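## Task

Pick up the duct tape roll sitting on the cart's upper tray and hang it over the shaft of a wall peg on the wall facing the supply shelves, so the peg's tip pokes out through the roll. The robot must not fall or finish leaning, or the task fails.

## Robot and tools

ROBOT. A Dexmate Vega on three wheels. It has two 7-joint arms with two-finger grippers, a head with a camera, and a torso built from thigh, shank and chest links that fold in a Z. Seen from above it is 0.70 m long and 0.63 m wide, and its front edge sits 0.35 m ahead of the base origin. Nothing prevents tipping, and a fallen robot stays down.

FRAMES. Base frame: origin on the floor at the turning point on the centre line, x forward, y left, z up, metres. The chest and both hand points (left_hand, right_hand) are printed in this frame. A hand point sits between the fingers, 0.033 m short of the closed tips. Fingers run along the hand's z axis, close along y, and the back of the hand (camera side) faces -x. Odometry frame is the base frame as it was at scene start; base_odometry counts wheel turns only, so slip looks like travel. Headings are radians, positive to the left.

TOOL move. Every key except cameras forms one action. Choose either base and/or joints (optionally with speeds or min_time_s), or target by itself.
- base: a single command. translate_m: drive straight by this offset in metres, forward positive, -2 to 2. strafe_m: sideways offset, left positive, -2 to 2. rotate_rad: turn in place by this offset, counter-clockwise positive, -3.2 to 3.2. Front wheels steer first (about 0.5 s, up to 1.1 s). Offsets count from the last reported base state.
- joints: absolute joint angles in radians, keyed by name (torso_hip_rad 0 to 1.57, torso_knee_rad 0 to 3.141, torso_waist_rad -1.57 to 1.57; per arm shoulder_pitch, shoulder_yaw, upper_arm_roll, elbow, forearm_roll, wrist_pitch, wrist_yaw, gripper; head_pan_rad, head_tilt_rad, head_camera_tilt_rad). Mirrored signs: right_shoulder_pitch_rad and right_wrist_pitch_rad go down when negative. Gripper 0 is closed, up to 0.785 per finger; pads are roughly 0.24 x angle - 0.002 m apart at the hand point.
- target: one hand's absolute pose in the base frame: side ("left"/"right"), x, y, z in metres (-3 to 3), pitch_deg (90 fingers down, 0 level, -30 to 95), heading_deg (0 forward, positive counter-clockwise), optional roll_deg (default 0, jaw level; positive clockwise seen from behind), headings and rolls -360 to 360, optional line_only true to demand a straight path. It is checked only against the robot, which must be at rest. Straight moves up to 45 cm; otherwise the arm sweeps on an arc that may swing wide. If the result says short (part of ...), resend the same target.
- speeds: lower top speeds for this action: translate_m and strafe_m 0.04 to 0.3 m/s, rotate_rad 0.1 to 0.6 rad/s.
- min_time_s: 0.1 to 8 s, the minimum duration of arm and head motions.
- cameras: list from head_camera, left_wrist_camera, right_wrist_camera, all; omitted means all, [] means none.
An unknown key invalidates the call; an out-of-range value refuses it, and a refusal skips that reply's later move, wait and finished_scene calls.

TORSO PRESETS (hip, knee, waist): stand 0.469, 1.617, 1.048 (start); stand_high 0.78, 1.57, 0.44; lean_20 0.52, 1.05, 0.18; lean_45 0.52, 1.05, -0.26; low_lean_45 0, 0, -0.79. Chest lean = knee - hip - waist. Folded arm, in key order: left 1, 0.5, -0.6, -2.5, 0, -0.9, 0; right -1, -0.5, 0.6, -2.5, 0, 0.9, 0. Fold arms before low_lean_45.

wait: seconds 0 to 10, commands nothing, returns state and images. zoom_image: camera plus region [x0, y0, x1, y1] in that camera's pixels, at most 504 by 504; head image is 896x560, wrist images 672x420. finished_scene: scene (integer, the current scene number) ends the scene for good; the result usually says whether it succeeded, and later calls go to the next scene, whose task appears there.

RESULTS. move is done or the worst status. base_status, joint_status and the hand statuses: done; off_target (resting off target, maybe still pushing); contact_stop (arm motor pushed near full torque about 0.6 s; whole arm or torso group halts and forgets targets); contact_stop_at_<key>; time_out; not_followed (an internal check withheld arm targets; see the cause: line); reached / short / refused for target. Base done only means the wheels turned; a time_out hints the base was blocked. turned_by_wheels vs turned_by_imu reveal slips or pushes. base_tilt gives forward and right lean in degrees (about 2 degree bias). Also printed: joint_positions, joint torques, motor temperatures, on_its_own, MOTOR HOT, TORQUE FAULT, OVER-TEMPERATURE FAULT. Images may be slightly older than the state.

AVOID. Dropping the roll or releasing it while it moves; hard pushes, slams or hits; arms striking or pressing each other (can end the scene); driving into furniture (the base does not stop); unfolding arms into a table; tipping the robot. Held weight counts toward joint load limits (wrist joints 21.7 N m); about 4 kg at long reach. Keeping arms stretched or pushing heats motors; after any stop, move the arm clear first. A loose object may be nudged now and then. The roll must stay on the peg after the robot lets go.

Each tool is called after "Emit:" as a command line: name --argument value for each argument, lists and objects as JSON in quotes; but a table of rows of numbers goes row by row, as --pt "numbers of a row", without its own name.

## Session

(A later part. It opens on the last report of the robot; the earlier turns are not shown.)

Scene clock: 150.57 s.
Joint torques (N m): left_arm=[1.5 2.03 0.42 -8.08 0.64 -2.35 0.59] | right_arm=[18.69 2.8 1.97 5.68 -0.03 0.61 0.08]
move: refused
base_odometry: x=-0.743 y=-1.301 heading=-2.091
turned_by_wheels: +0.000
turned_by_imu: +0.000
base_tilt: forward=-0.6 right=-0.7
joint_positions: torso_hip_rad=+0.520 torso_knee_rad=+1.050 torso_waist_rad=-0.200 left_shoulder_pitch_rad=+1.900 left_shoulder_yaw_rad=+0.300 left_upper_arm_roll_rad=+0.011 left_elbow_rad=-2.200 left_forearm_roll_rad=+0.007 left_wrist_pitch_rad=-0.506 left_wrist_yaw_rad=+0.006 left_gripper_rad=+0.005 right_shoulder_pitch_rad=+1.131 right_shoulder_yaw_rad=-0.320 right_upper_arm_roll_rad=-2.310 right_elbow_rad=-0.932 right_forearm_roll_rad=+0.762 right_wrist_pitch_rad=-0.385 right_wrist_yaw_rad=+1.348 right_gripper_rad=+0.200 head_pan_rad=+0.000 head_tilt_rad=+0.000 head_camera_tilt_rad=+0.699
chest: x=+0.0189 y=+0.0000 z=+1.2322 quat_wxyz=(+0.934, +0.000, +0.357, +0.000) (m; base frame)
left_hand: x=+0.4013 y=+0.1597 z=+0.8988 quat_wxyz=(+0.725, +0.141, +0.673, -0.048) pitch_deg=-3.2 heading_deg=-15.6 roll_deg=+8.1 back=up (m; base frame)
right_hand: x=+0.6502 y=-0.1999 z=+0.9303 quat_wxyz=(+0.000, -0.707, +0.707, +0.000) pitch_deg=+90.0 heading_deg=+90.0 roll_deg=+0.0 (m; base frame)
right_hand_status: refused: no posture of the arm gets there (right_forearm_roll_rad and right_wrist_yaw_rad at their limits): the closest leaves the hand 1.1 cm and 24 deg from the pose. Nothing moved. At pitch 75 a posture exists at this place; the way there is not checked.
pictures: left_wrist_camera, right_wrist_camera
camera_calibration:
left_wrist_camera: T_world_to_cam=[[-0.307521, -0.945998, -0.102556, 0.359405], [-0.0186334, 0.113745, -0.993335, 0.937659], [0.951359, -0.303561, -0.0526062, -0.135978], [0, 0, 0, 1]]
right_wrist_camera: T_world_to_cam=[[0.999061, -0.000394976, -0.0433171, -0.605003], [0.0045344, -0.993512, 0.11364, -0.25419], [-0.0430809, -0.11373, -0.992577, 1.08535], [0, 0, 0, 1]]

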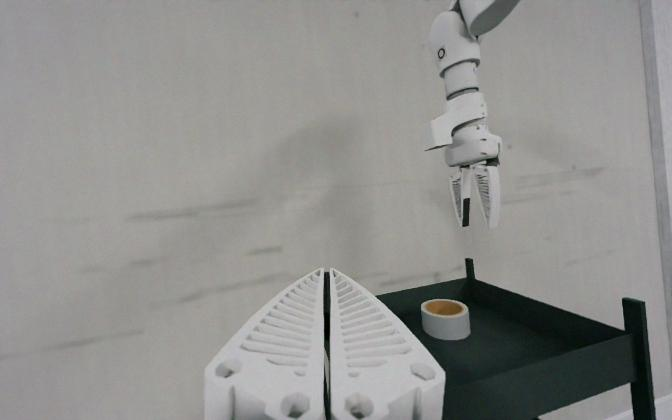

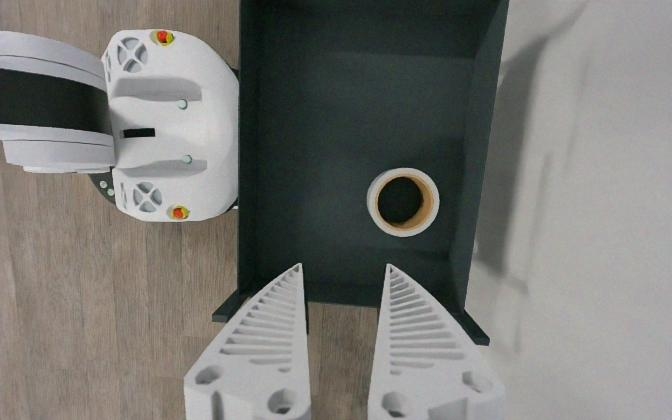

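Emit:
move --target '{"side":"right","x":0.69,"y":-0.165,"z":0.8,"pitch_deg":75,"heading_deg":90,"roll_deg":0}' --cameras '["right_wrist_camera","left_wrist_camera"]'

Scene clock: 154.50 s.
Joint torques (N m): left_arm=[1.07 1.62 0.29 -6.12 -0.19 -2.03 0.16] | right_arm=[17.57 3.71 1.7 5.46 0.02 -0.07 -0.07]
move: refused
base_odometry: x=-0.743 y=-1.301 heading=-2.091
turned_by_wheels: +0.000
turned_by_imu: +0.000
base_tilt: forward=-0.5 right=-0.8
joint_positions: torso_hip_rad=+0.520 torso_knee_rad=+1.050 torso_waist_rad=-0.200 left_shoulder_pitch_rad=+1.900 left_shoulder_yaw_rad=+0.300 left_upper_arm_roll_rad=+0.011 left_elbow_rad=-2.200 left_forearm_roll_rad=+0.007 left_wrist_pitch_rad=-0.506 left_wrist_yaw_rad=+0.006 left_gripper_rad=+0.005 right_shoulder_pitch_rad=+1.131 right_shoulder_yaw_rad=-0.320 right_upper_arm_roll_rad=-2.310 right_elbow_rad=-0.932 right_forearm_roll_rad=+0.762 right_wrist_pitch_rad=-0.385 right_wrist_yaw_rad=+1.348 right_gripper_rad=+0.200 head_pan_rad=+0.000 head_tilt_rad=+0.000 head_camera_tilt_rad=+0.699
chest: x=+0.0189 y=+0.0000 z=+1.2322 quat_wxyz=(+0.934, +0.000, +0.357, +0.000) (m; base frame)
left_hand: x=+0.4013 y=+0.1597 z=+0.8988 quat_wxyz=(+0.725, +0.141, +0.673, -0.048) pitch_deg=-3.2 heading_deg=-15.6 roll_deg=+8.1 back=up (m; base frame)
right_hand: x=+0.6502 y=-0.1999 z=+0.9303 quat_wxyz=(+0.000, -0.707, +0.707, +0.000) pitch_deg=+90.0 heading_deg=+90.0 roll_deg=+0.0 (m; base frame)
right_hand_status: refused: no posture of the arm gets there (right_wrist_yaw_rad at its limit): the closest leaves the hand 1.3 cm and 5 deg from the pose. Nothing moved.
pictures: left_wrist_camera, right_wrist_camera
camera_calibration:
left_wrist_camera: T_world_to_cam=[[-0.307521, -0.945998, -0.102556, 0.359405], [-0.0186333, 0.113745, -0.993335, 0.937659], [0.951359, -0.303561, -0.0526062, -0.135978], [0, 0, 0, 1]]
right_wrist_camera: T_world_to_cam=[[0.999061, -0.000395113, -0.043317, -0.605003], [0.00453425, -0.993512, 0.11364, -0.25419], [-0.0430809, -0.11373, -0.992577, 1.08535], [0, 0, 0, 1]]

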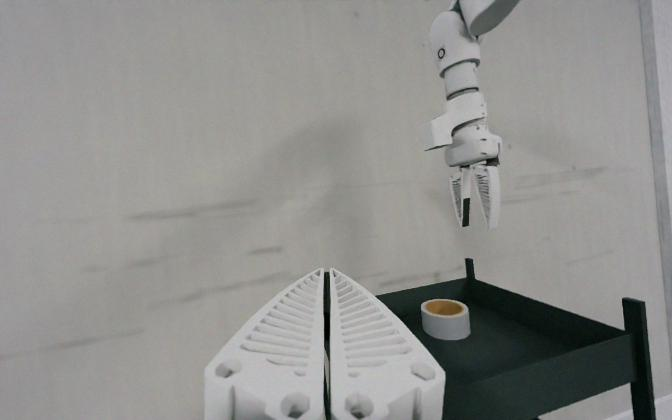

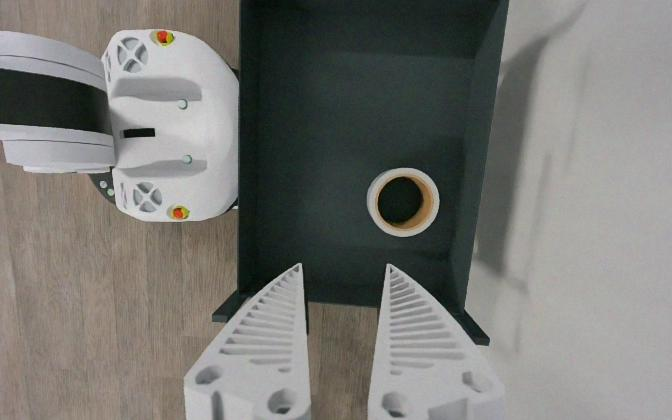

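Emit:
move --joints '{"torso_hip_rad":0.6,"torso_knee_rad":1.3,"torso_waist_rad":0.0}' --cameras '[]'

Emit:
move --target '{"side":"right","x":0.69,"y":-0.165,"z":0.8,"pitch_deg":90,"heading_deg":90,"roll_deg":0}' --cameras '["right_wrist_camera"]'

Scene clock: 166.90 s.
move: done
turned_by_wheels: +0.000
turned_by_imu: +0.000
joint_status: all done
pictures: none

Scene clock: 167.20 s.
Joint torques (N m): left_arm=[0.55 2.15 -1.36 -7.04 0.55 -3.1 0.35] | right_arm=[18.53 2.58 1.67 3.51 -0.05 0.01 -0.09]
move: refused
base_odometry: x=-0.743 y=-1.301 heading=-2.091
turned_by_wheels: +0.000
turned_by_imu: +0.000
base_tilt: forward=-0.8 right=-0.8
joint_positions: torso_hip_rad=+0.600 torso_knee_rad=+1.300 torso_waist_rad=+0.000 left_shoulder_pitch_rad=+1.900 left_shoulder_yaw_rad=+0.300 left_upper_arm_roll_rad=+0.011 left_elbow_rad=-2.200 left_forearm_roll_rad=+0.007 left_wrist_pitch_rad=-0.506 left_wrist_yaw_rad=+0.006 left_gripper_rad=+0.005 right_shoulder_pitch_rad=+1.131 right_shoulder_yaw_rad=-0.320 right_upper_arm_roll_rad=-2.310 right_elbow_rad=-0.932 right_forearm_roll_rad=+0.762 right_wrist_pitch_rad=-0.385 right_wrist_yaw_rad=+1.348 right_gripper_rad=+0.200 head_pan_rad=+0.000 head_tilt_rad=+0.000 head_camera_tilt_rad=+0.699
chest: x=+0.0388 y=+0.0000 z=+1.3098 quat_wxyz=(+0.939, +0.000, +0.343, +0.000) (m; base frame)
left_hand: x=+0.4310 y=+0.1597 z=+0.9880 quat_wxyz=(+0.735, +0.142, +0.662, -0.046) pitch_deg=-4.8 heading_deg=-15.7 roll_deg=+8.5 back=up (m; base frame)
right_hand: x=+0.6788 y=-0.1999 z=+1.0269 quat_wxyz=(+0.011, -0.707, +0.707, -0.011) pitch_deg=+88.2 heading_deg=+0.4 roll_deg=-89.7 (m; base frame)
right_hand_status: refused: no posture of the arm gets there (out of reach): the closest leaves the hand 1.1 cm and 0 deg from the pose. Nothing moved.
pictures: right_wrist_camera
camera_calibration:
right_wrist_camera: T_world_to_cam=[[0.999908, -0.000401391, -0.013531, -0.660549], [0.00114013, -0.993512, 0.113725, -0.263082], [-0.0134889, -0.11373, -0.99342, 1.16323], [0, 0, 0, 1]]

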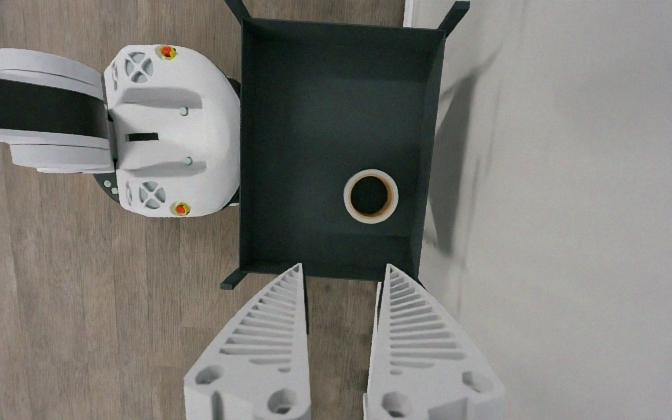

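Emit:
move --joints '{"torso_waist_rad":-0.32,"torso_hip_rad":0.6,"torso_knee_rad":1.25}' --cameras '[]'

Emit:
move --target '{"side":"right","x":0.69,"y":-0.165,"z":0.8,"pitch_deg":90,"heading_deg":90,"roll_deg":0}' --cameras '["right_wrist_camera"]'

Scene clock: 173.53 s.
move: done
turned_by_wheels: +0.000
turned_by_imu: +0.000
joint_status: all done
pictures: none

Scene clock: 176.47 s.
Joint torques (N m): left_arm=[4.84 2.31 -0.62 -7.54 -0.17 -1.81 0.71] | right_arm=[37.32 -1.45 10.02 3.03 -0.1 -0.95 -0.54]
move: done
base_odometry: x=-0.743 y=-1.301 heading=-2.091
turned_by_wheels: +0.000
turned_by_imu: +0.000
base_tilt: forward=-0.4 right=-0.8
joint_positions: torso_hip_rad=+0.600 torso_knee_rad=+1.250 torso_waist_rad=-0.320 left_shoulder_pitch_rad=+1.900 left_shoulder_yaw_rad=+0.300 left_upper_arm_roll_rad=+0.011 left_elbow_rad=-2.200 left_forearm_roll_rad=+0.007 left_wrist_pitch_rad=-0.506 left_wrist_yaw_rad=+0.006 left_gripper_rad=+0.005 right_shoulder_pitch_rad=+1.290 right_shoulder_yaw_rad=-0.420 right_upper_arm_roll_rad=-2.275 right_elbow_rad=-1.340 right_forearm_roll_rad=+0.816 right_wrist_pitch_rad=-0.624 right_wrist_yaw_rad=+1.005 right_gripper_rad=+0.200 head_pan_rad=+0.000 head_tilt_rad=+0.000 head_camera_tilt_rad=+0.699
chest: x=+0.1145 y=+0.0000 z=+1.2189 quat_wxyz=(+0.885, +0.000, +0.466, +0.000) (m; base frame)
left_hand: x=+0.4067 y=+0.1597 z=+0.8041 quat_wxyz=(+0.639, +0.135, +0.755, -0.064) pitch_deg=+10.1 heading_deg=-15.9 roll_deg=+4.4 back=up (m; base frame)
right_hand: x=+0.6894 y=-0.1655 z=+0.7993 quat_wxyz=(-0.001, -0.707, +0.707, +0.001) pitch_deg=+89.8 heading_deg=+90.0 roll_deg=+0.0 (m; base frame)
right_hand_status: reached (straight line, planned for 1.6 s): 1 mm and 0.2 deg off.
pictures: right_wrist_camera
camera_calibration:
right_wrist_camera: T_world_to_cam=[[0.998878, -0.000712125, -0.0473584, -0.646519], [0.00469439, -0.993475, 0.113952, -0.20567], [-0.0471305, -0.114047, -0.992357, 0.9635], [0, 0, 0, 1]]

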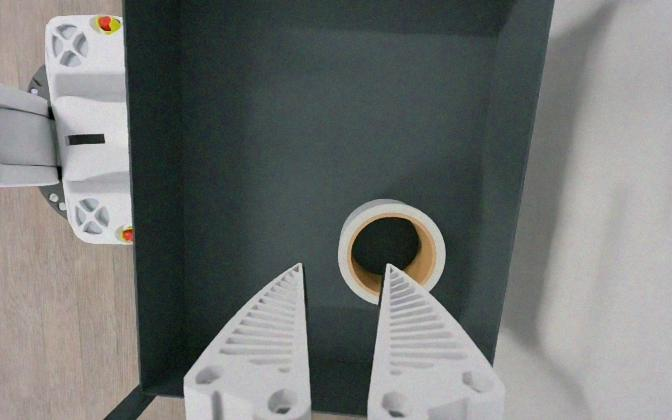

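Emit:
move --target '{"side":"right","x":0.686,"y":-0.166,"z":0.715,"pitch_deg":90,"heading_deg":90,"roll_deg":0,"line_only":true}'

Scene clock: 182.80 s.
Joint torques (N m): left_arm=[7.08 1.59 0.57 -7.35 0.1 -3 0.35] | right_arm=[16.36 3.02 2.78 2.61 -0.66 0.7 -0.54]
move: done
base_odometry: x=-0.743 y=-1.301 heading=-2.091
turned_by_wheels: +0.000
turned_by_imu: +0.000
base_tilt: forward=-0.5 right=-0.9
joint_positions: torso_hip_rad=+0.600 torso_knee_rad=+1.250 torso_waist_rad=-0.320 left_shoulder_pitch_rad=+1.900 left_shoulder_yaw_rad=+0.300 left_upper_arm_roll_rad=+0.011 left_elbow_rad=-2.200 left_forearm_roll_rad=+0.007 left_wrist_pitch_rad=-0.506 left_wrist_yaw_rad=+0.006 left_gripper_rad=+0.005 right_shoulder_pitch_rad=+1.127 right_shoulder_yaw_rad=-0.389 right_upper_arm_roll_rad=-2.275 right_elbow_rad=-1.258 right_forearm_roll_rad=+0.804 right_wrist_pitch_rad=-0.587 right_wrist_yaw_rad=+0.894 right_gripper_rad=+0.200 head_pan_rad=+0.000 head_tilt_rad=+0.000 head_camera_tilt_rad=+0.699
chest: x=+0.1145 y=+0.0000 z=+1.2189 quat_wxyz=(+0.885, +0.000, +0.466, +0.000) (m; base frame)
left_hand: x=+0.4067 y=+0.1597 z=+0.8041 quat_wxyz=(+0.639, +0.135, +0.755, -0.064) pitch_deg=+10.1 heading_deg=-15.9 roll_deg=+4.4 back=up (m; base frame)
right_hand: x=+0.6864 y=-0.1658 z=+0.7175 quat_wxyz=(+0.000, -0.707, +0.707, +0.000) pitch_deg=+90.0 heading_deg=+90.0 roll_deg=+0.0 (m; base frame)
right_hand_status: reached (straight line, planned for 0.9 s): 3 mm and 0.0 deg off.
pictures: head_camera, left_wrist_camera, right_wrist_camera
camera_calibration:
head_camera: T_world_to_cam=[[0.0337582, -0.999252, 0.018874, -0.00505227], [-0.990543, -0.0309393, 0.133668, -0.0170521], [-0.132984, -0.0232079, -0.990846, 1.28106], [0, 0, 0, 1]]
left_wrist_camera: T_world_to_cam=[[-0.323093, -0.945996, -0.0264921, 0.296497], [-0.254285, 0.113744, -0.960417, 0.91303], [0.911565, -0.303568, -0.277302, 0.0508262], [0, 0, 0, 1]]
right_wrist_camera: T_world_to_cam=[[0.999038, -0.000547282, -0.0438499, -0.649937], [0.00443698, -0.993529, 0.113488, -0.196143], [-0.0436283, -0.113574, -0.992571, 0.879945], [0, 0, 0, 1]]

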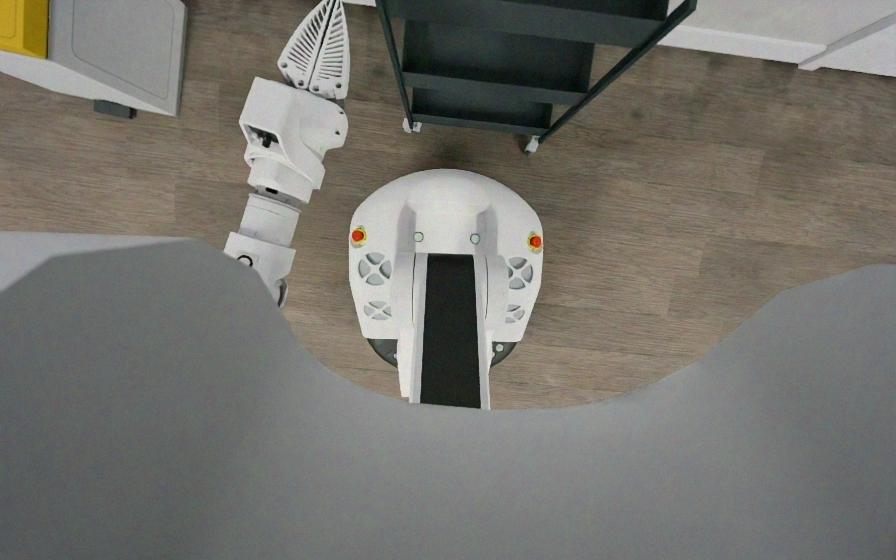

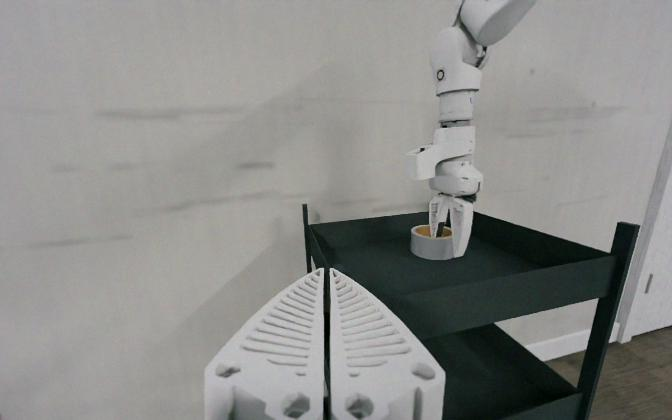

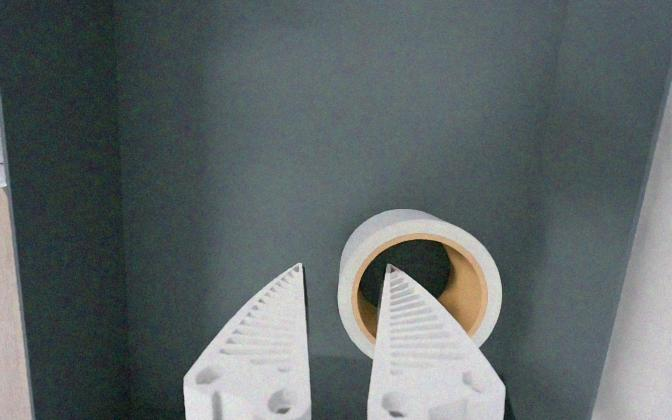

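Emit:
move --target '{"side":"right","x":0.687,"y":-0.170,"z":0.696,"pitch_deg":90,"heading_deg":90,"roll_deg":0,"line_only":true}' --cameras '["right_wrist_camera","left_wrist_camera"]'

Emit:
zoom_image --camera "left_wrist_camera" --region '[380, 170, 520, 280]'

Scene clock: 190.90 s.
Joint torques (N m): left_arm=[7.38 1.78 -1.26 -6.4 0.19 -2.3 0.29] | right_arm=[8.32 1.76 0.15 2.72 -0.53 0.36 -0.65]
move: done
base_odometry: x=-0.743 y=-1.301 heading=-2.091
turned_by_wheels: +0.000
turned_by_imu: +0.000
base_tilt: forward=-0.6 right=-0.9
joint_positions: torso_hip_rad=+0.600 torso_knee_rad=+1.250 torso_waist_rad=-0.320 left_shoulder_pitch_rad=+1.900 left_shoulder_yaw_rad=+0.300 left_upper_arm_roll_rad=+0.011 left_elbow_rad=-2.200 left_forearm_roll_rad=+0.007 left_wrist_pitch_rad=-0.506 left_wrist_yaw_rad=+0.006 left_gripper_rad=+0.005 right_shoulder_pitch_rad=+1.085 right_shoulder_yaw_rad=-0.380 right_upper_arm_roll_rad=-2.278 right_elbow_rad=-1.216 right_forearm_roll_rad=+0.795 right_wrist_pitch_rad=-0.563 right_wrist_yaw_rad=+0.880 right_gripper_rad=+0.200 head_pan_rad=+0.000 head_tilt_rad=+0.000 head_camera_tilt_rad=+0.699
chest: x=+0.1144 y=+0.0000 z=+1.2189 quat_wxyz=(+0.885, +0.000, +0.466, +0.000) (m; base frame)
left_hand: x=+0.4066 y=+0.1597 z=+0.8042 quat_wxyz=(+0.639, +0.135, +0.755, -0.064) pitch_deg=+10.1 heading_deg=-15.9 roll_deg=+4.4 back=up (m; base frame)
right_hand: x=+0.6873 y=-0.1694 z=+0.6985 quat_wxyz=(+0.000, -0.707, +0.707, +0.000) pitch_deg=+89.9 heading_deg=+90.0 roll_deg=+0.0 (m; base frame)
right_hand_status: reached (straight line, planned for 0.5 s): 3 mm and 0.1 deg off.
pictures: left_wrist_camera, right_wrist_camera
camera_calibration:
left_wrist_camera: T_world_to_cam=[[-0.323089, -0.945996, -0.0265488, 0.29653], [-0.254116, 0.113744, -0.960462, 0.913068], [0.911613, -0.303568, -0.277142, 0.0507367], [0, 0, 0, 1]]
right_wrist_camera: T_world_to_cam=[[0.999062, -0.000634031, -0.0432954, -0.652099], [0.0042845, -0.993538, 0.113417, -0.197431], [-0.0430876, -0.113496, -0.992604, 0.860373], [0, 0, 0, 1]]

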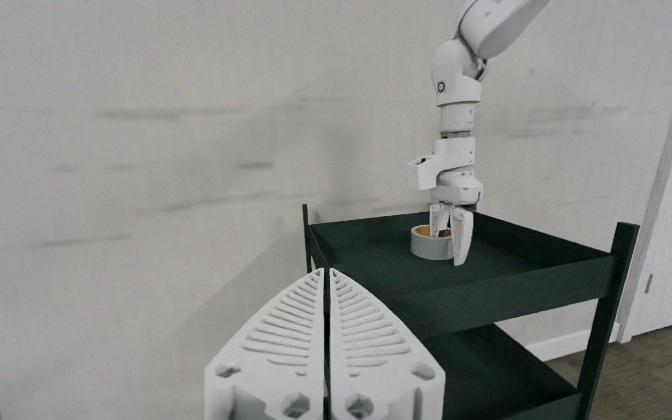

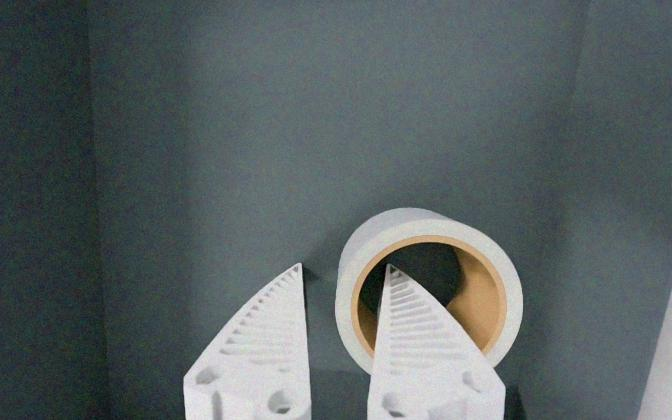

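Scaled by 3.600 from the camera's 672x420 image, which has a finer 960x600 frame.

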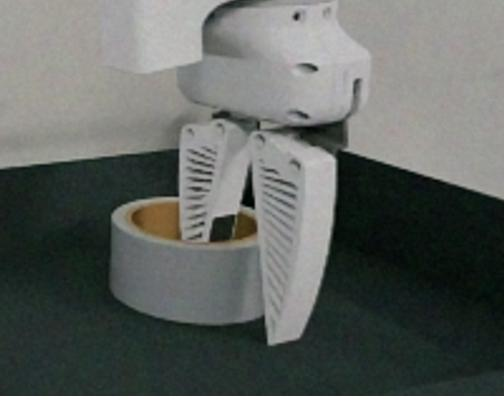

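Emit:
move --joints '{"right_gripper_rad":0.0}' --cameras '["right_wrist_camera"]'

Emit:
move --target '{"side":"right","x":0.687,"y":-0.170,"z":0.83,"pitch_deg":90,"heading_deg":90,"roll_deg":0,"line_only":true}' --cameras '["right_wrist_camera","left_wrist_camera"]'

Scene clock: 195.63 s.
move: done
turned_by_wheels: +0.000
turned_by_imu: +0.000
joint_status: all done
pictures: right_wrist_camera
camera_calibration:
right_wrist_camera: T_world_to_cam=[[0.999115, -0.000601709, -0.0420566, -0.653332], [0.00418046, -0.993526, 0.113527, -0.197717], [-0.0418526, -0.113603, -0.992644, 0.858339], [0, 0, 0, 1]]

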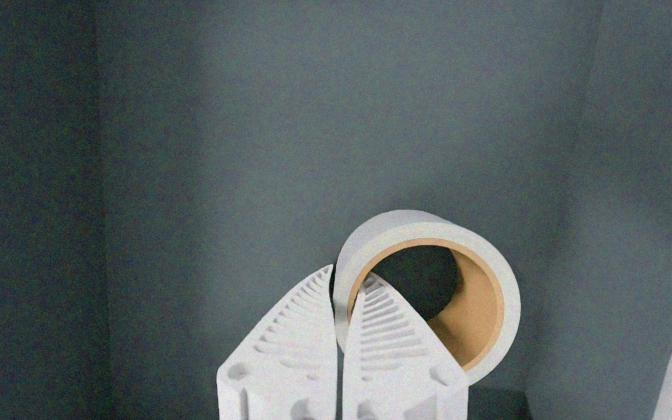

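Scene clock: 198.10 s.
Joint torques (N m): left_arm=[6.47 0.27 -1.31 -5.56 -0.66 -1.86 0.53] | right_arm=[37.67 -0.78 3.61 0.54 -0.38 -0.26 0.1]
move: done
base_odometry: x=-0.743 y=-1.301 heading=-2.091
turned_by_wheels: +0.000
turned_by_imu: +0.000
base_tilt: forward=-0.6 right=-0.8
joint_positions: torso_hip_rad=+0.600 torso_knee_rad=+1.250 torso_waist_rad=-0.320 left_shoulder_pitch_rad=+1.900 left_shoulder_yaw_rad=+0.300 left_upper_arm_roll_rad=+0.011 left_elbow_rad=-2.200 left_forearm_roll_rad=+0.007 left_wrist_pitch_rad=-0.506 left_wrist_yaw_rad=+0.006 left_gripper_rad=+0.005 right_shoulder_pitch_rad=+1.352 right_shoulder_yaw_rad=-0.445 right_upper_arm_roll_rad=-2.280 right_elbow_rad=-1.382 right_forearm_roll_rad=+0.817 right_wrist_pitch_rad=-0.634 right_wrist_yaw_rad=+1.037 right_gripper_rad=+0.000 head_pan_rad=+0.000 head_tilt_rad=+0.000 head_camera_tilt_rad=+0.699
chest: x=+0.1143 y=+0.0000 z=+1.2189 quat_wxyz=(+0.885, +0.000, +0.466, +0.000) (m; base frame)
left_hand: x=+0.4066 y=+0.1597 z=+0.8042 quat_wxyz=(+0.639, +0.135, +0.754, -0.064) pitch_deg=+10.1 heading_deg=-15.9 roll_deg=+4.4 back=up (m; base frame)
right_hand: x=+0.6872 y=-0.1699 z=+0.8272 quat_wxyz=(+0.000, -0.707, +0.707, +0.000) pitch_deg=+90.0 heading_deg=+90.0 roll_deg=+0.0 (m; base frame)
right_hand_status: reached (straight line, planned for 1.2 s): 3 mm and 0.0 deg off.
pictures: left_wrist_camera, right_wrist_camera
camera_calibration:
left_wrist_camera: T_world_to_cam=[[-0.323089, -0.945996, -0.0265714, 0.296536], [-0.25404, 0.113741, -0.960482, 0.913081], [0.911634, -0.303571, -0.277069, 0.0507107], [0, 0, 0, 1]]
right_wrist_camera: T_world_to_cam=[[0.998993, -0.000368621, -0.0448611, -0.645037], [0.00473647, -0.993511, 0.113638, -0.212942], [-0.0446119, -0.113736, -0.992509, 0.989076], [0, 0, 0, 1]]

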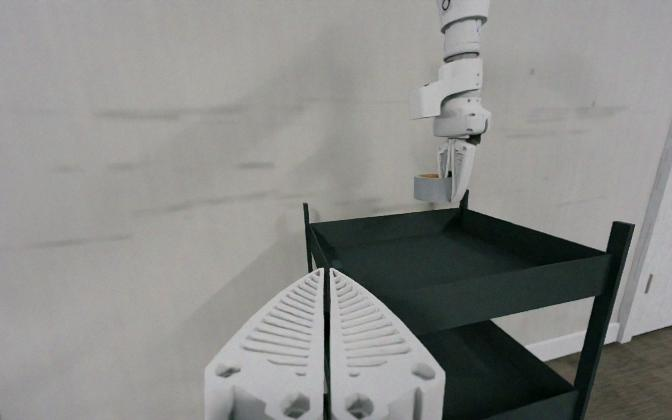

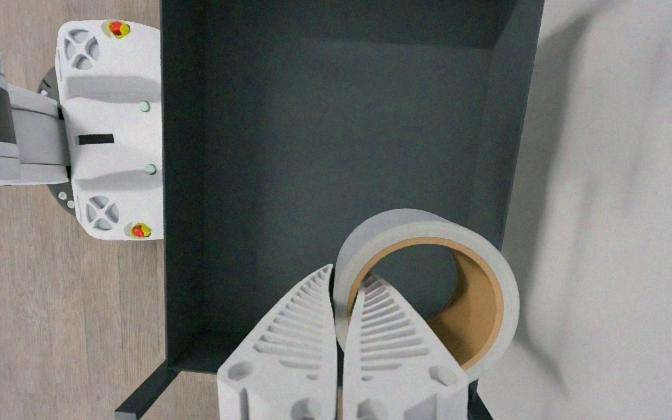

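Emit:
move --base '{"translate_m":-1.0}' --speeds '{"translate_m":0.2}' --cameras '["left_wrist_camera"]'

Emit:
move --joints '{"torso_hip_rad":0.52,"torso_knee_rad":1.3,"torso_waist_rad":0.4,"head_camera_tilt_rad":0.5}' --cameras '["right_wrist_camera"]'

Emit:
move --base '{"rotate_rad":-1.565}' --speeds '{"rotate_rad":0.4}'

Scene clock: 216.17 s.
move: done
turned_by_wheels: -0.002
turned_by_imu: +0.000
base_status: done
pictures: left_wrist_camera
camera_calibration:
left_wrist_camera: T_world_to_cam=[[-0.323095, -0.945995, -0.0265338, 0.296517], [-0.254147, 0.113741, -0.960454, 0.913052], [0.911602, -0.303574, -0.277171, 0.0507538], [0, 0, 0, 1]]

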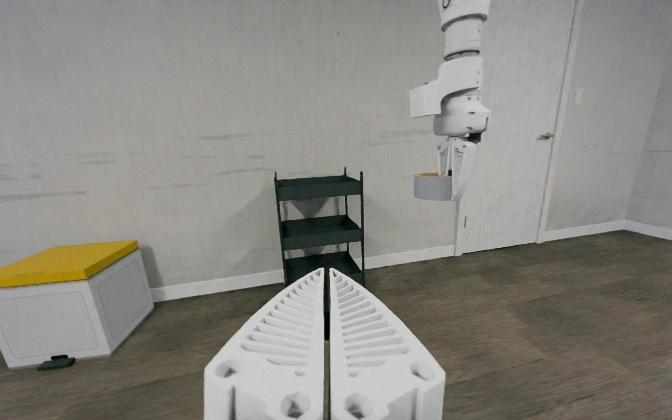

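Scene clock: 220.10 s.
move: done
turned_by_wheels: +0.000
turned_by_imu: +0.000
joint_status: all done
pictures: right_wrist_camera
camera_calibration:
right_wrist_camera: T_world_to_cam=[[0.855264, -0.000417264, 0.518193, -1.25465], [-0.0592871, -0.993512, 0.0970517, -0.20885], [0.51479, -0.113727, -0.849739, 0.955807], [0, 0, 0, 1]]

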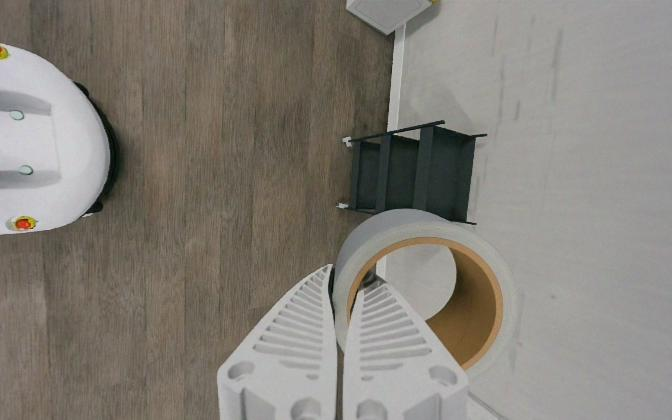

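Scene clock: 225.23 s.
Joint torques (N m): left_arm=[-3.56 2.64 -0.96 -6.76 -0.1 -3.26 0.22] | right_arm=[32.17 0.74 4.01 4.63 -1.13 0.3 -0.76]
move: done
base_odometry: x=-0.243 y=-0.435 heading=+2.624
turned_by_wheels: -1.567
turned_by_imu: -1.563
base_tilt: forward=-0.6 right=-0.8
base_status: done
joint_positions: torso_hip_rad=+0.520 torso_knee_rad=+1.300 torso_waist_rad=+0.400 left_shoulder_pitch_rad=+1.900 left_shoulder_yaw_rad=+0.300 left_upper_arm_roll_rad=+0.011 left_elbow_rad=-2.200 left_forearm_roll_rad=+0.007 left_wrist_pitch_rad=-0.506 left_wrist_yaw_rad=+0.006 left_gripper_rad=+0.005 right_shoulder_pitch_rad=+1.356 right_shoulder_yaw_rad=-0.446 right_upper_arm_roll_rad=-2.280 right_elbow_rad=-1.384 right_forearm_roll_rad=+0.818 right_wrist_pitch_rad=-0.635 right_wrist_yaw_rad=+1.040 right_gripper_rad=+0.000 head_pan_rad=+0.000 head_tilt_rad=+0.000 head_camera_tilt_rad=+0.501
chest: x=-0.0426 y=+0.0000 z=+1.3621 quat_wxyz=(+0.982, +0.000, +0.189, +0.000) (m; base frame)
left_hand: x=+0.4310 y=+0.1597 z=+1.1801 quat_wxyz=(+0.831, +0.147, +0.536, -0.023) pitch_deg=-22.4 heading_deg=-16.9 roll_deg=+13.8 back=up (m; base frame)
right_hand: x=+0.6500 y=-0.1699 z=+1.3568 quat_wxyz=(+0.205, -0.677, +0.677, -0.205) pitch_deg=+56.3 heading_deg=+0.0 roll_deg=-90.0 (m; base frame)
pictures: head_camera, left_wrist_camera, right_wrist_camera
camera_calibration:
head_camera: T_world_to_cam=[[0.0103643, -0.999254, 0.0371896, -0.0289553], [-0.79295, -0.0308714, -0.608504, 0.846364], [0.609199, -0.0231828, -0.792679, 1.16286], [0, 0, 0, 1]]
left_wrist_camera: T_world_to_cam=[[-0.253727, -0.945994, -0.201786, 0.491276], [0.323106, 0.113741, -0.939503, 1.00679], [0.911716, -0.303575, 0.276797, -0.521027], [0, 0, 0, 1]]
right_wrist_camera: T_world_to_cam=[[0.855329, -0.000424883, 0.518085, -1.25455], [-0.0592746, -0.993513, 0.0970442, -0.208837], [0.514683, -0.113714, -0.849806, 0.955888], [0, 0, 0, 1]]

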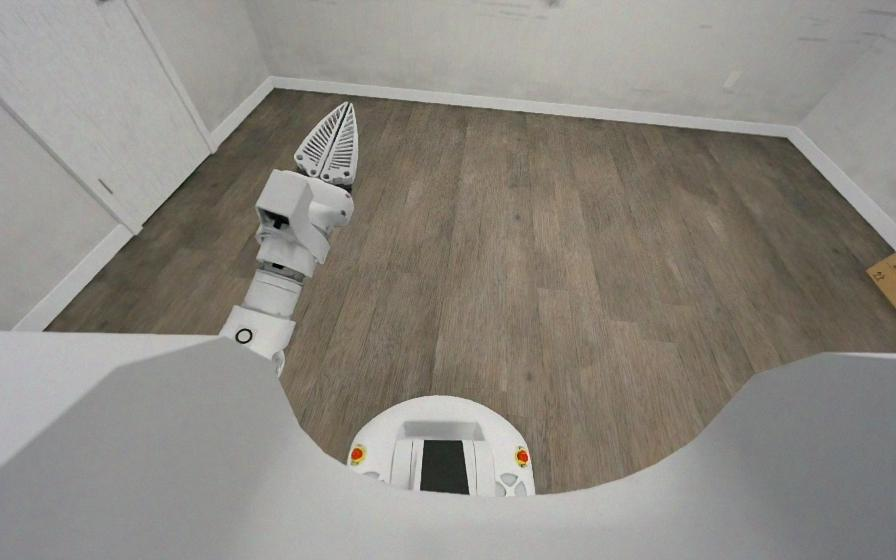

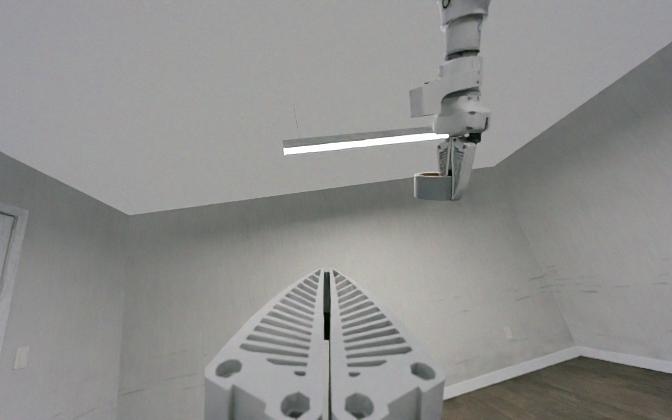

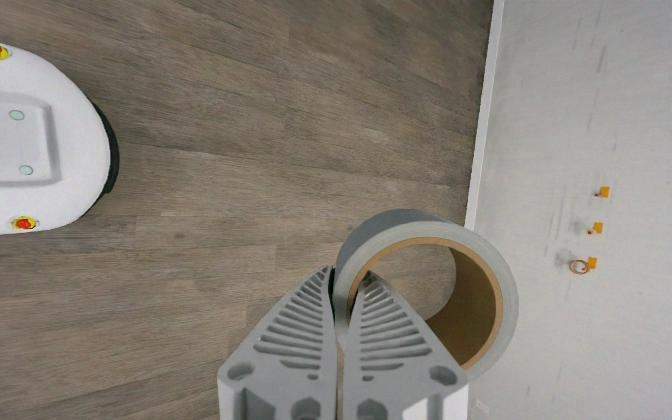

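Emit:
move --base '{"translate_m":1.6}' --joints '{"head_camera_tilt_rad":0.1}' --cameras '["head_camera"]'

Emit:
move --target '{"side":"right","x":0.6,"y":-0.25,"z":1.0,"pitch_deg":0,"heading_deg":0,"roll_deg":-90}'

Scene clock: 236.37 s.
move: done
turned_by_wheels: -0.002
turned_by_imu: -0.010
base_status: done
joint_status: all done
pictures: head_camera
camera_calibration:
head_camera: T_world_to_cam=[[-0.00495781, -0.999259, 0.0381571, -0.03171], [-0.493449, -0.0307437, -0.869231, 1.24975], [0.869761, -0.023138, -0.492931, 0.75265], [0, 0, 0, 1]]

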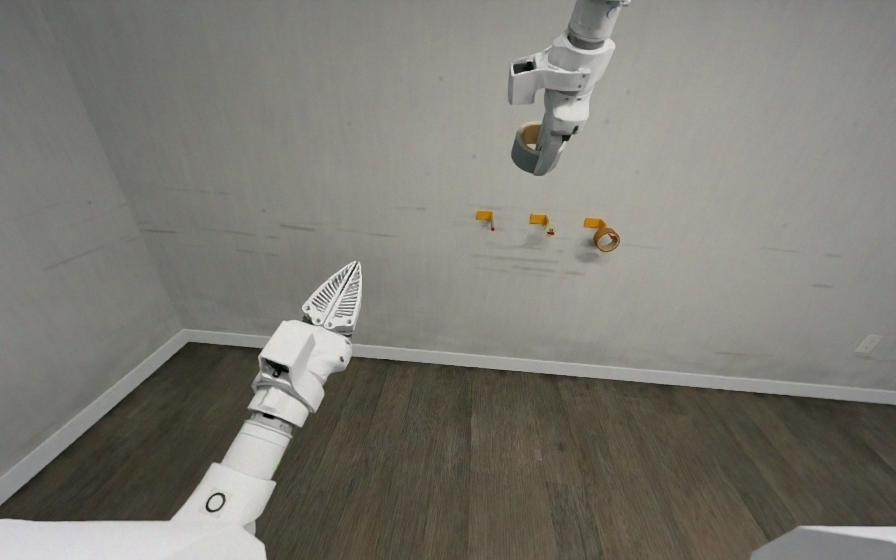

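Scene clock: 244.13 s.
Joint torques (N m): left_arm=[-1.95 0.87 -1.98 -5.74 0.39 -1.63 -0.01] | right_arm=[4.93 -4.34 10.36 -5.03 -2.93 -0.24 -1.89]
move: done
base_odometry: x=-1.630 y=+0.362 heading=+2.622
turned_by_wheels: +0.000
turned_by_imu: -0.001
base_tilt: forward=-0.5 right=-0.8
joint_positions: torso_hip_rad=+0.520 torso_knee_rad=+1.300 torso_waist_rad=+0.400 left_shoulder_pitch_rad=+1.900 left_shoulder_yaw_rad=+0.300 left_upper_arm_roll_rad=+0.011 left_elbow_rad=-2.200 left_forearm_roll_rad=+0.007 left_wrist_pitch_rad=-0.506 left_wrist_yaw_rad=+0.006 left_gripper_rad=+0.005 right_shoulder_pitch_rad=-0.478 right_shoulder_yaw_rad=-1.104 right_upper_arm_roll_rad=-1.604 right_elbow_rad=-2.077 right_forearm_roll_rad=+0.027 right_wrist_pitch_rad=-0.972 right_wrist_yaw_rad=-0.906 right_gripper_rad=+0.000 head_pan_rad=+0.000 head_tilt_rad=+0.000 head_camera_tilt_rad=+0.101
chest: x=-0.0425 y=+0.0000 z=+1.3621 quat_wxyz=(+0.982, +0.000, +0.189, +0.000) (m; base frame)
left_hand: x=+0.4311 y=+0.1597 z=+1.1800 quat_wxyz=(+0.831, +0.147, +0.536, -0.023) pitch_deg=-22.4 heading_deg=-16.9 roll_deg=+13.8 back=up (m; base frame)
right_hand: x=+0.6011 y=-0.2497 z=+0.9993 quat_wxyz=(+0.499, -0.501, +0.501, -0.499) pitch_deg=+0.2 heading_deg=+0.0 roll_deg=-90.0 (m; base frame)
right_hand_status: reached (checked arc [a long move], planned for 6.4 s): 1 mm and 0.2 deg off.
pictures: head_camera, left_wrist_camera, right_wrist_camera
camera_calibration:
head_camera: T_world_to_cam=[[-0.00495786, -0.999259, 0.0381571, -0.03171], [-0.493449, -0.0307437, -0.869231, 1.24975], [0.869761, -0.0231381, -0.492931, 0.752651], [0, 0, 0, 1]]
left_wrist_camera: T_world_to_cam=[[-0.253754, -0.945993, -0.201759, 0.49127], [0.322992, 0.113743, -0.939542, 1.00679], [0.911748, -0.303578, 0.276685, -0.520995], [0, 0, 0, 1]]
right_wrist_camera: T_world_to_cam=[[0.0476425, -0.00111527, 0.998864, -1.02263], [-0.113668, -0.993509, 0.00431229, -0.130978], [0.992376, -0.113744, -0.04746, -0.420843], [0, 0, 0, 1]]

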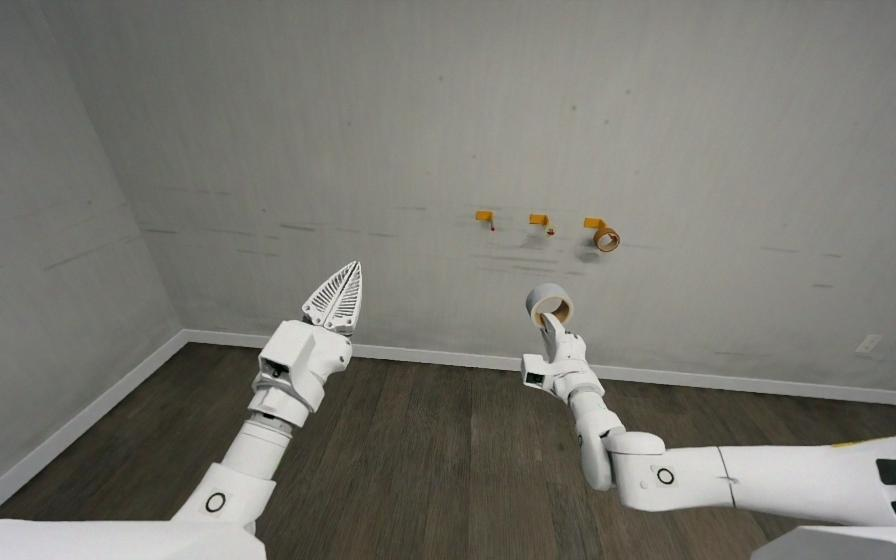

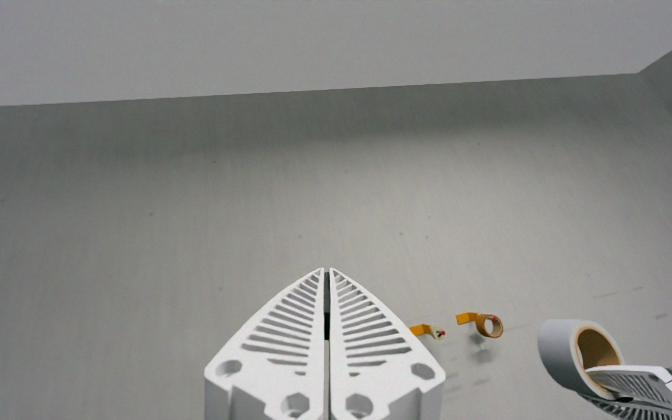

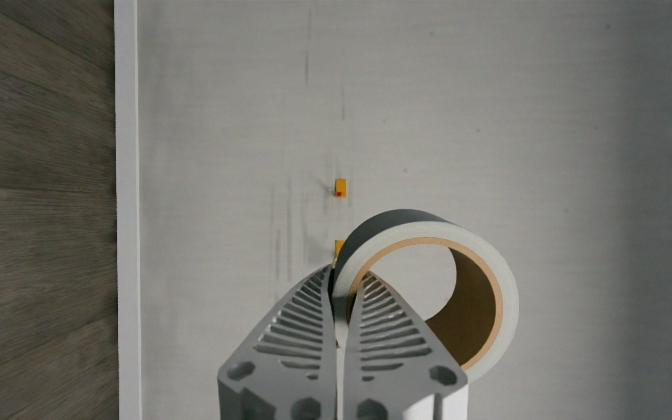

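Emit:
zoom_image --camera "head_camera" --region '[465, 195, 635, 265]'

Scaled by 2.965 from the camera's 896x560 image, which has a finer 960x600 frame.

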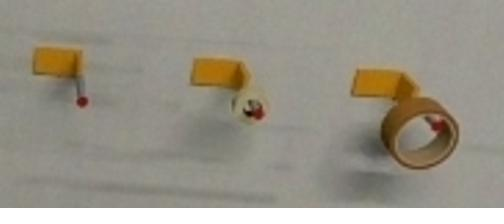

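Emit:
move --base '{"rotate_rad":-0.11}' --cameras '[]'

Emit:
move --base '{"strafe_m":0.18}' --cameras '["head_camera"]'

Emit:
zoom_image --camera "head_camera" --region '[400, 180, 620, 300]'

Scene clock: 266.13 s.
move: done
turned_by_wheels: -0.110
turned_by_imu: -0.112
base_status: done
pictures: none

Scene clock: 269.07 s.
Joint torques (N m): left_arm=[-1.97 2.7 -2.55 -6.6 -0.49 -2.3 0.16] | right_arm=[6.56 -3.37 11.12 -2.88 -2.39 0.21 -1.92]
move: done
base_odometry: x=-1.736 y=+0.216 heading=+2.515
turned_by_wheels: +0.003
turned_by_imu: +0.006
base_tilt: forward=-0.5 right=-0.8
base_status: done
joint_positions: torso_hip_rad=+0.520 torso_knee_rad=+1.300 torso_waist_rad=+0.400 left_shoulder_pitch_rad=+1.900 left_shoulder_yaw_rad=+0.300 left_upper_arm_roll_rad=+0.011 left_elbow_rad=-2.200 left_forearm_roll_rad=+0.007 left_wrist_pitch_rad=-0.506 left_wrist_yaw_rad=+0.006 left_gripper_rad=+0.005 right_shoulder_pitch_rad=-0.482 right_shoulder_yaw_rad=-1.106 right_upper_arm_roll_rad=-1.602 right_elbow_rad=-2.078 right_forearm_roll_rad=+0.025 right_wrist_pitch_rad=-0.973 right_wrist_yaw_rad=-0.910 right_gripper_rad=+0.000 head_pan_rad=+0.000 head_tilt_rad=+0.000 head_camera_tilt_rad=+0.101
chest: x=-0.0425 y=+0.0000 z=+1.3621 quat_wxyz=(+0.982, +0.000, +0.189, +0.000) (m; base frame)
left_hand: x=+0.4311 y=+0.1597 z=+1.1800 quat_wxyz=(+0.831, +0.147, +0.536, -0.023) pitch_deg=-22.4 heading_deg=-16.9 roll_deg=+13.8 back=up (m; base frame)
right_hand: x=+0.6000 y=-0.2500 z=+0.9998 quat_wxyz=(+0.500, -0.500, +0.500, -0.500) pitch_deg=+0.0 heading_deg=+0.0 roll_deg=+90.0 (m; base frame)
pictures: head_camera
camera_calibration:
head_camera: T_world_to_cam=[[-0.00495834, -0.999259, 0.038157, -0.03171], [-0.493438, -0.0307437, -0.869238, 1.24975], [0.869767, -0.0231381, -0.49292, 0.752644], [0, 0, 0, 1]]

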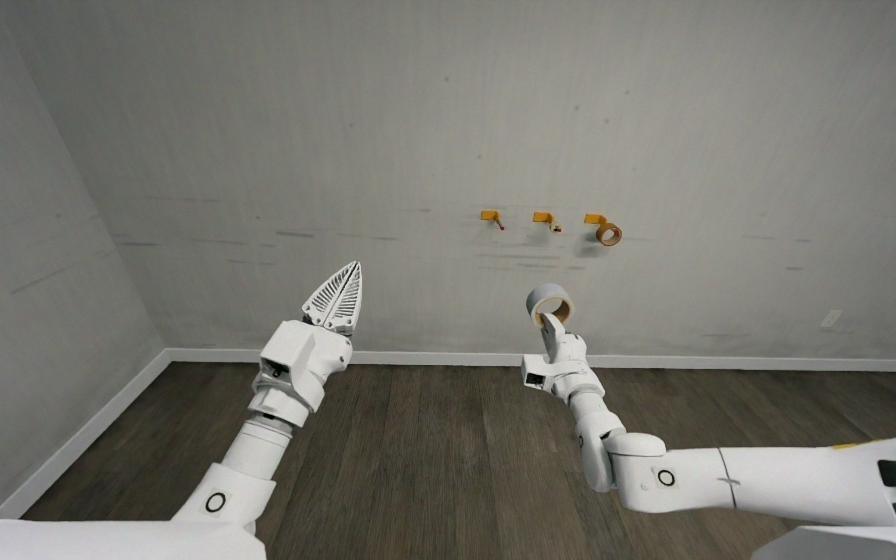

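Scaled by 2.291 from the camera's 896x560 image, which has a finer 960x600 frame.

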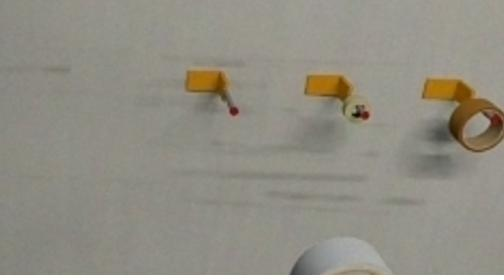

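Emit:
move --base '{"translate_m":0.3}'

Emit:
zoom_image --camera "head_camera" --region '[420, 200, 680, 330]'

Scene clock: 285.17 s.
Joint torques (N m): left_arm=[-1.15 3.12 -1.46 -6.56 0.76 -2.26 0.26] | right_arm=[7.68 -5.01 10.03 -4.28 -2.64 0.22 -1.64]
move: done
base_odometry: x=-1.979 y=+0.393 heading=+2.513
turned_by_wheels: -0.002
turned_by_imu: -0.004
base_tilt: forward=-0.6 right=-0.7
base_status: done
joint_positions: torso_hip_rad=+0.520 torso_knee_rad=+1.300 torso_waist_rad=+0.400 left_shoulder_pitch_rad=+1.900 left_shoulder_yaw_rad=+0.300 left_upper_arm_roll_rad=+0.011 left_elbow_rad=-2.200 left_forearm_roll_rad=+0.007 left_wrist_pitch_rad=-0.506 left_wrist_yaw_rad=+0.006 left_gripper_rad=+0.005 right_shoulder_pitch_rad=-0.482 right_shoulder_yaw_rad=-1.106 right_upper_arm_roll_rad=-1.602 right_elbow_rad=-2.078 right_forearm_roll_rad=+0.025 right_wrist_pitch_rad=-0.973 right_wrist_yaw_rad=-0.910 right_gripper_rad=+0.000 head_pan_rad=+0.000 head_tilt_rad=+0.000 head_camera_tilt_rad=+0.101
chest: x=-0.0424 y=+0.0000 z=+1.3621 quat_wxyz=(+0.982, +0.000, +0.189, +0.000) (m; base frame)
left_hand: x=+0.4311 y=+0.1597 z=+1.1800 quat_wxyz=(+0.831, +0.147, +0.536, -0.023) pitch_deg=-22.4 heading_deg=-16.9 roll_deg=+13.8 back=up (m; base frame)
right_hand: x=+0.6000 y=-0.2500 z=+0.9998 quat_wxyz=(+0.500, -0.500, +0.500, -0.500) pitch_deg=+0.0 heading_deg=+0.0 roll_deg=+90.0 (m; base frame)
pictures: head_camera, left_wrist_camera, right_wrist_camera
camera_calibration:
head_camera: T_world_to_cam=[[-0.00495695, -0.999259, 0.0381572, -0.0317099], [-0.49347, -0.0307437, -0.869219, 1.24974], [0.869749, -0.0231381, -0.492952, 0.752654], [0, 0, 0, 1]]
left_wrist_camera: T_world_to_cam=[[-0.253774, -0.945985, -0.201769, 0.491286], [0.322982, 0.113751, -0.939544, 1.00678], [0.911746, -0.3036, 0.276669, -0.52099], [0, 0, 0, 1]]
right_wrist_camera: T_world_to_cam=[[0.0446827, -0.000456579, 0.999001, -1.02129], [-0.113851, -0.993487, 0.00463818, -0.131654], [0.992493, -0.113944, -0.0444437, -0.422877], [0, 0, 0, 1]]

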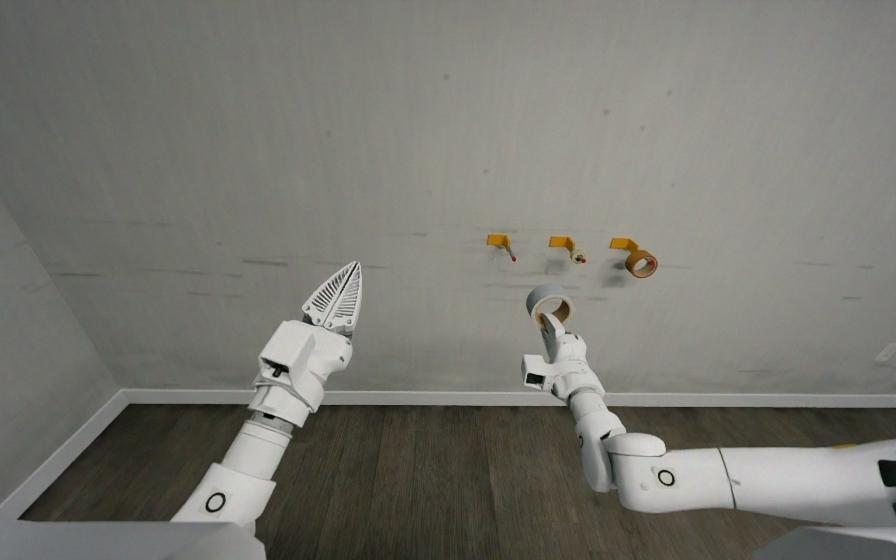

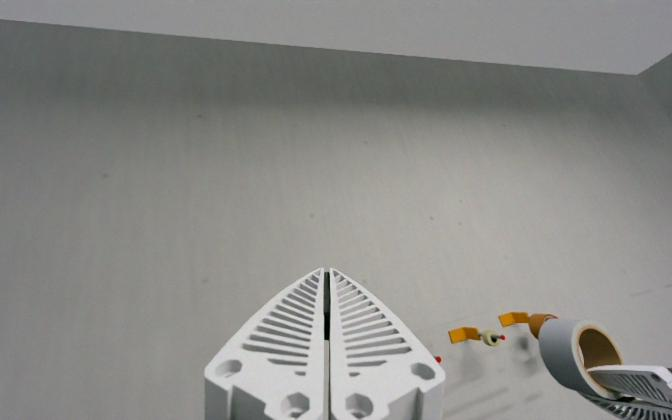

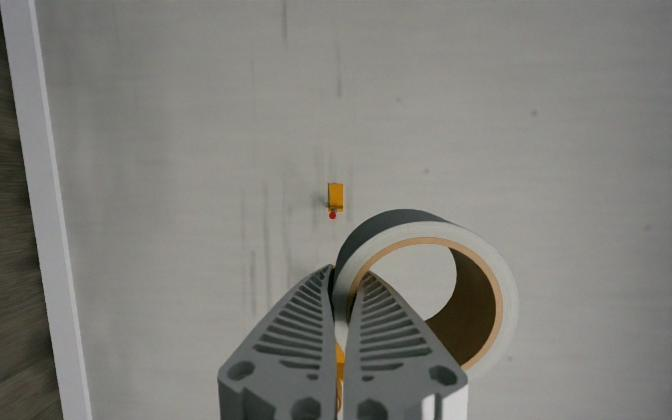

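Scaled by 1.938 from the camera's 896x560 image, which has a finer 960x600 frame.

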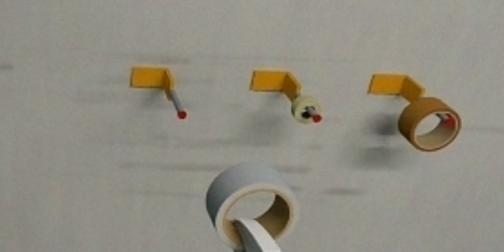

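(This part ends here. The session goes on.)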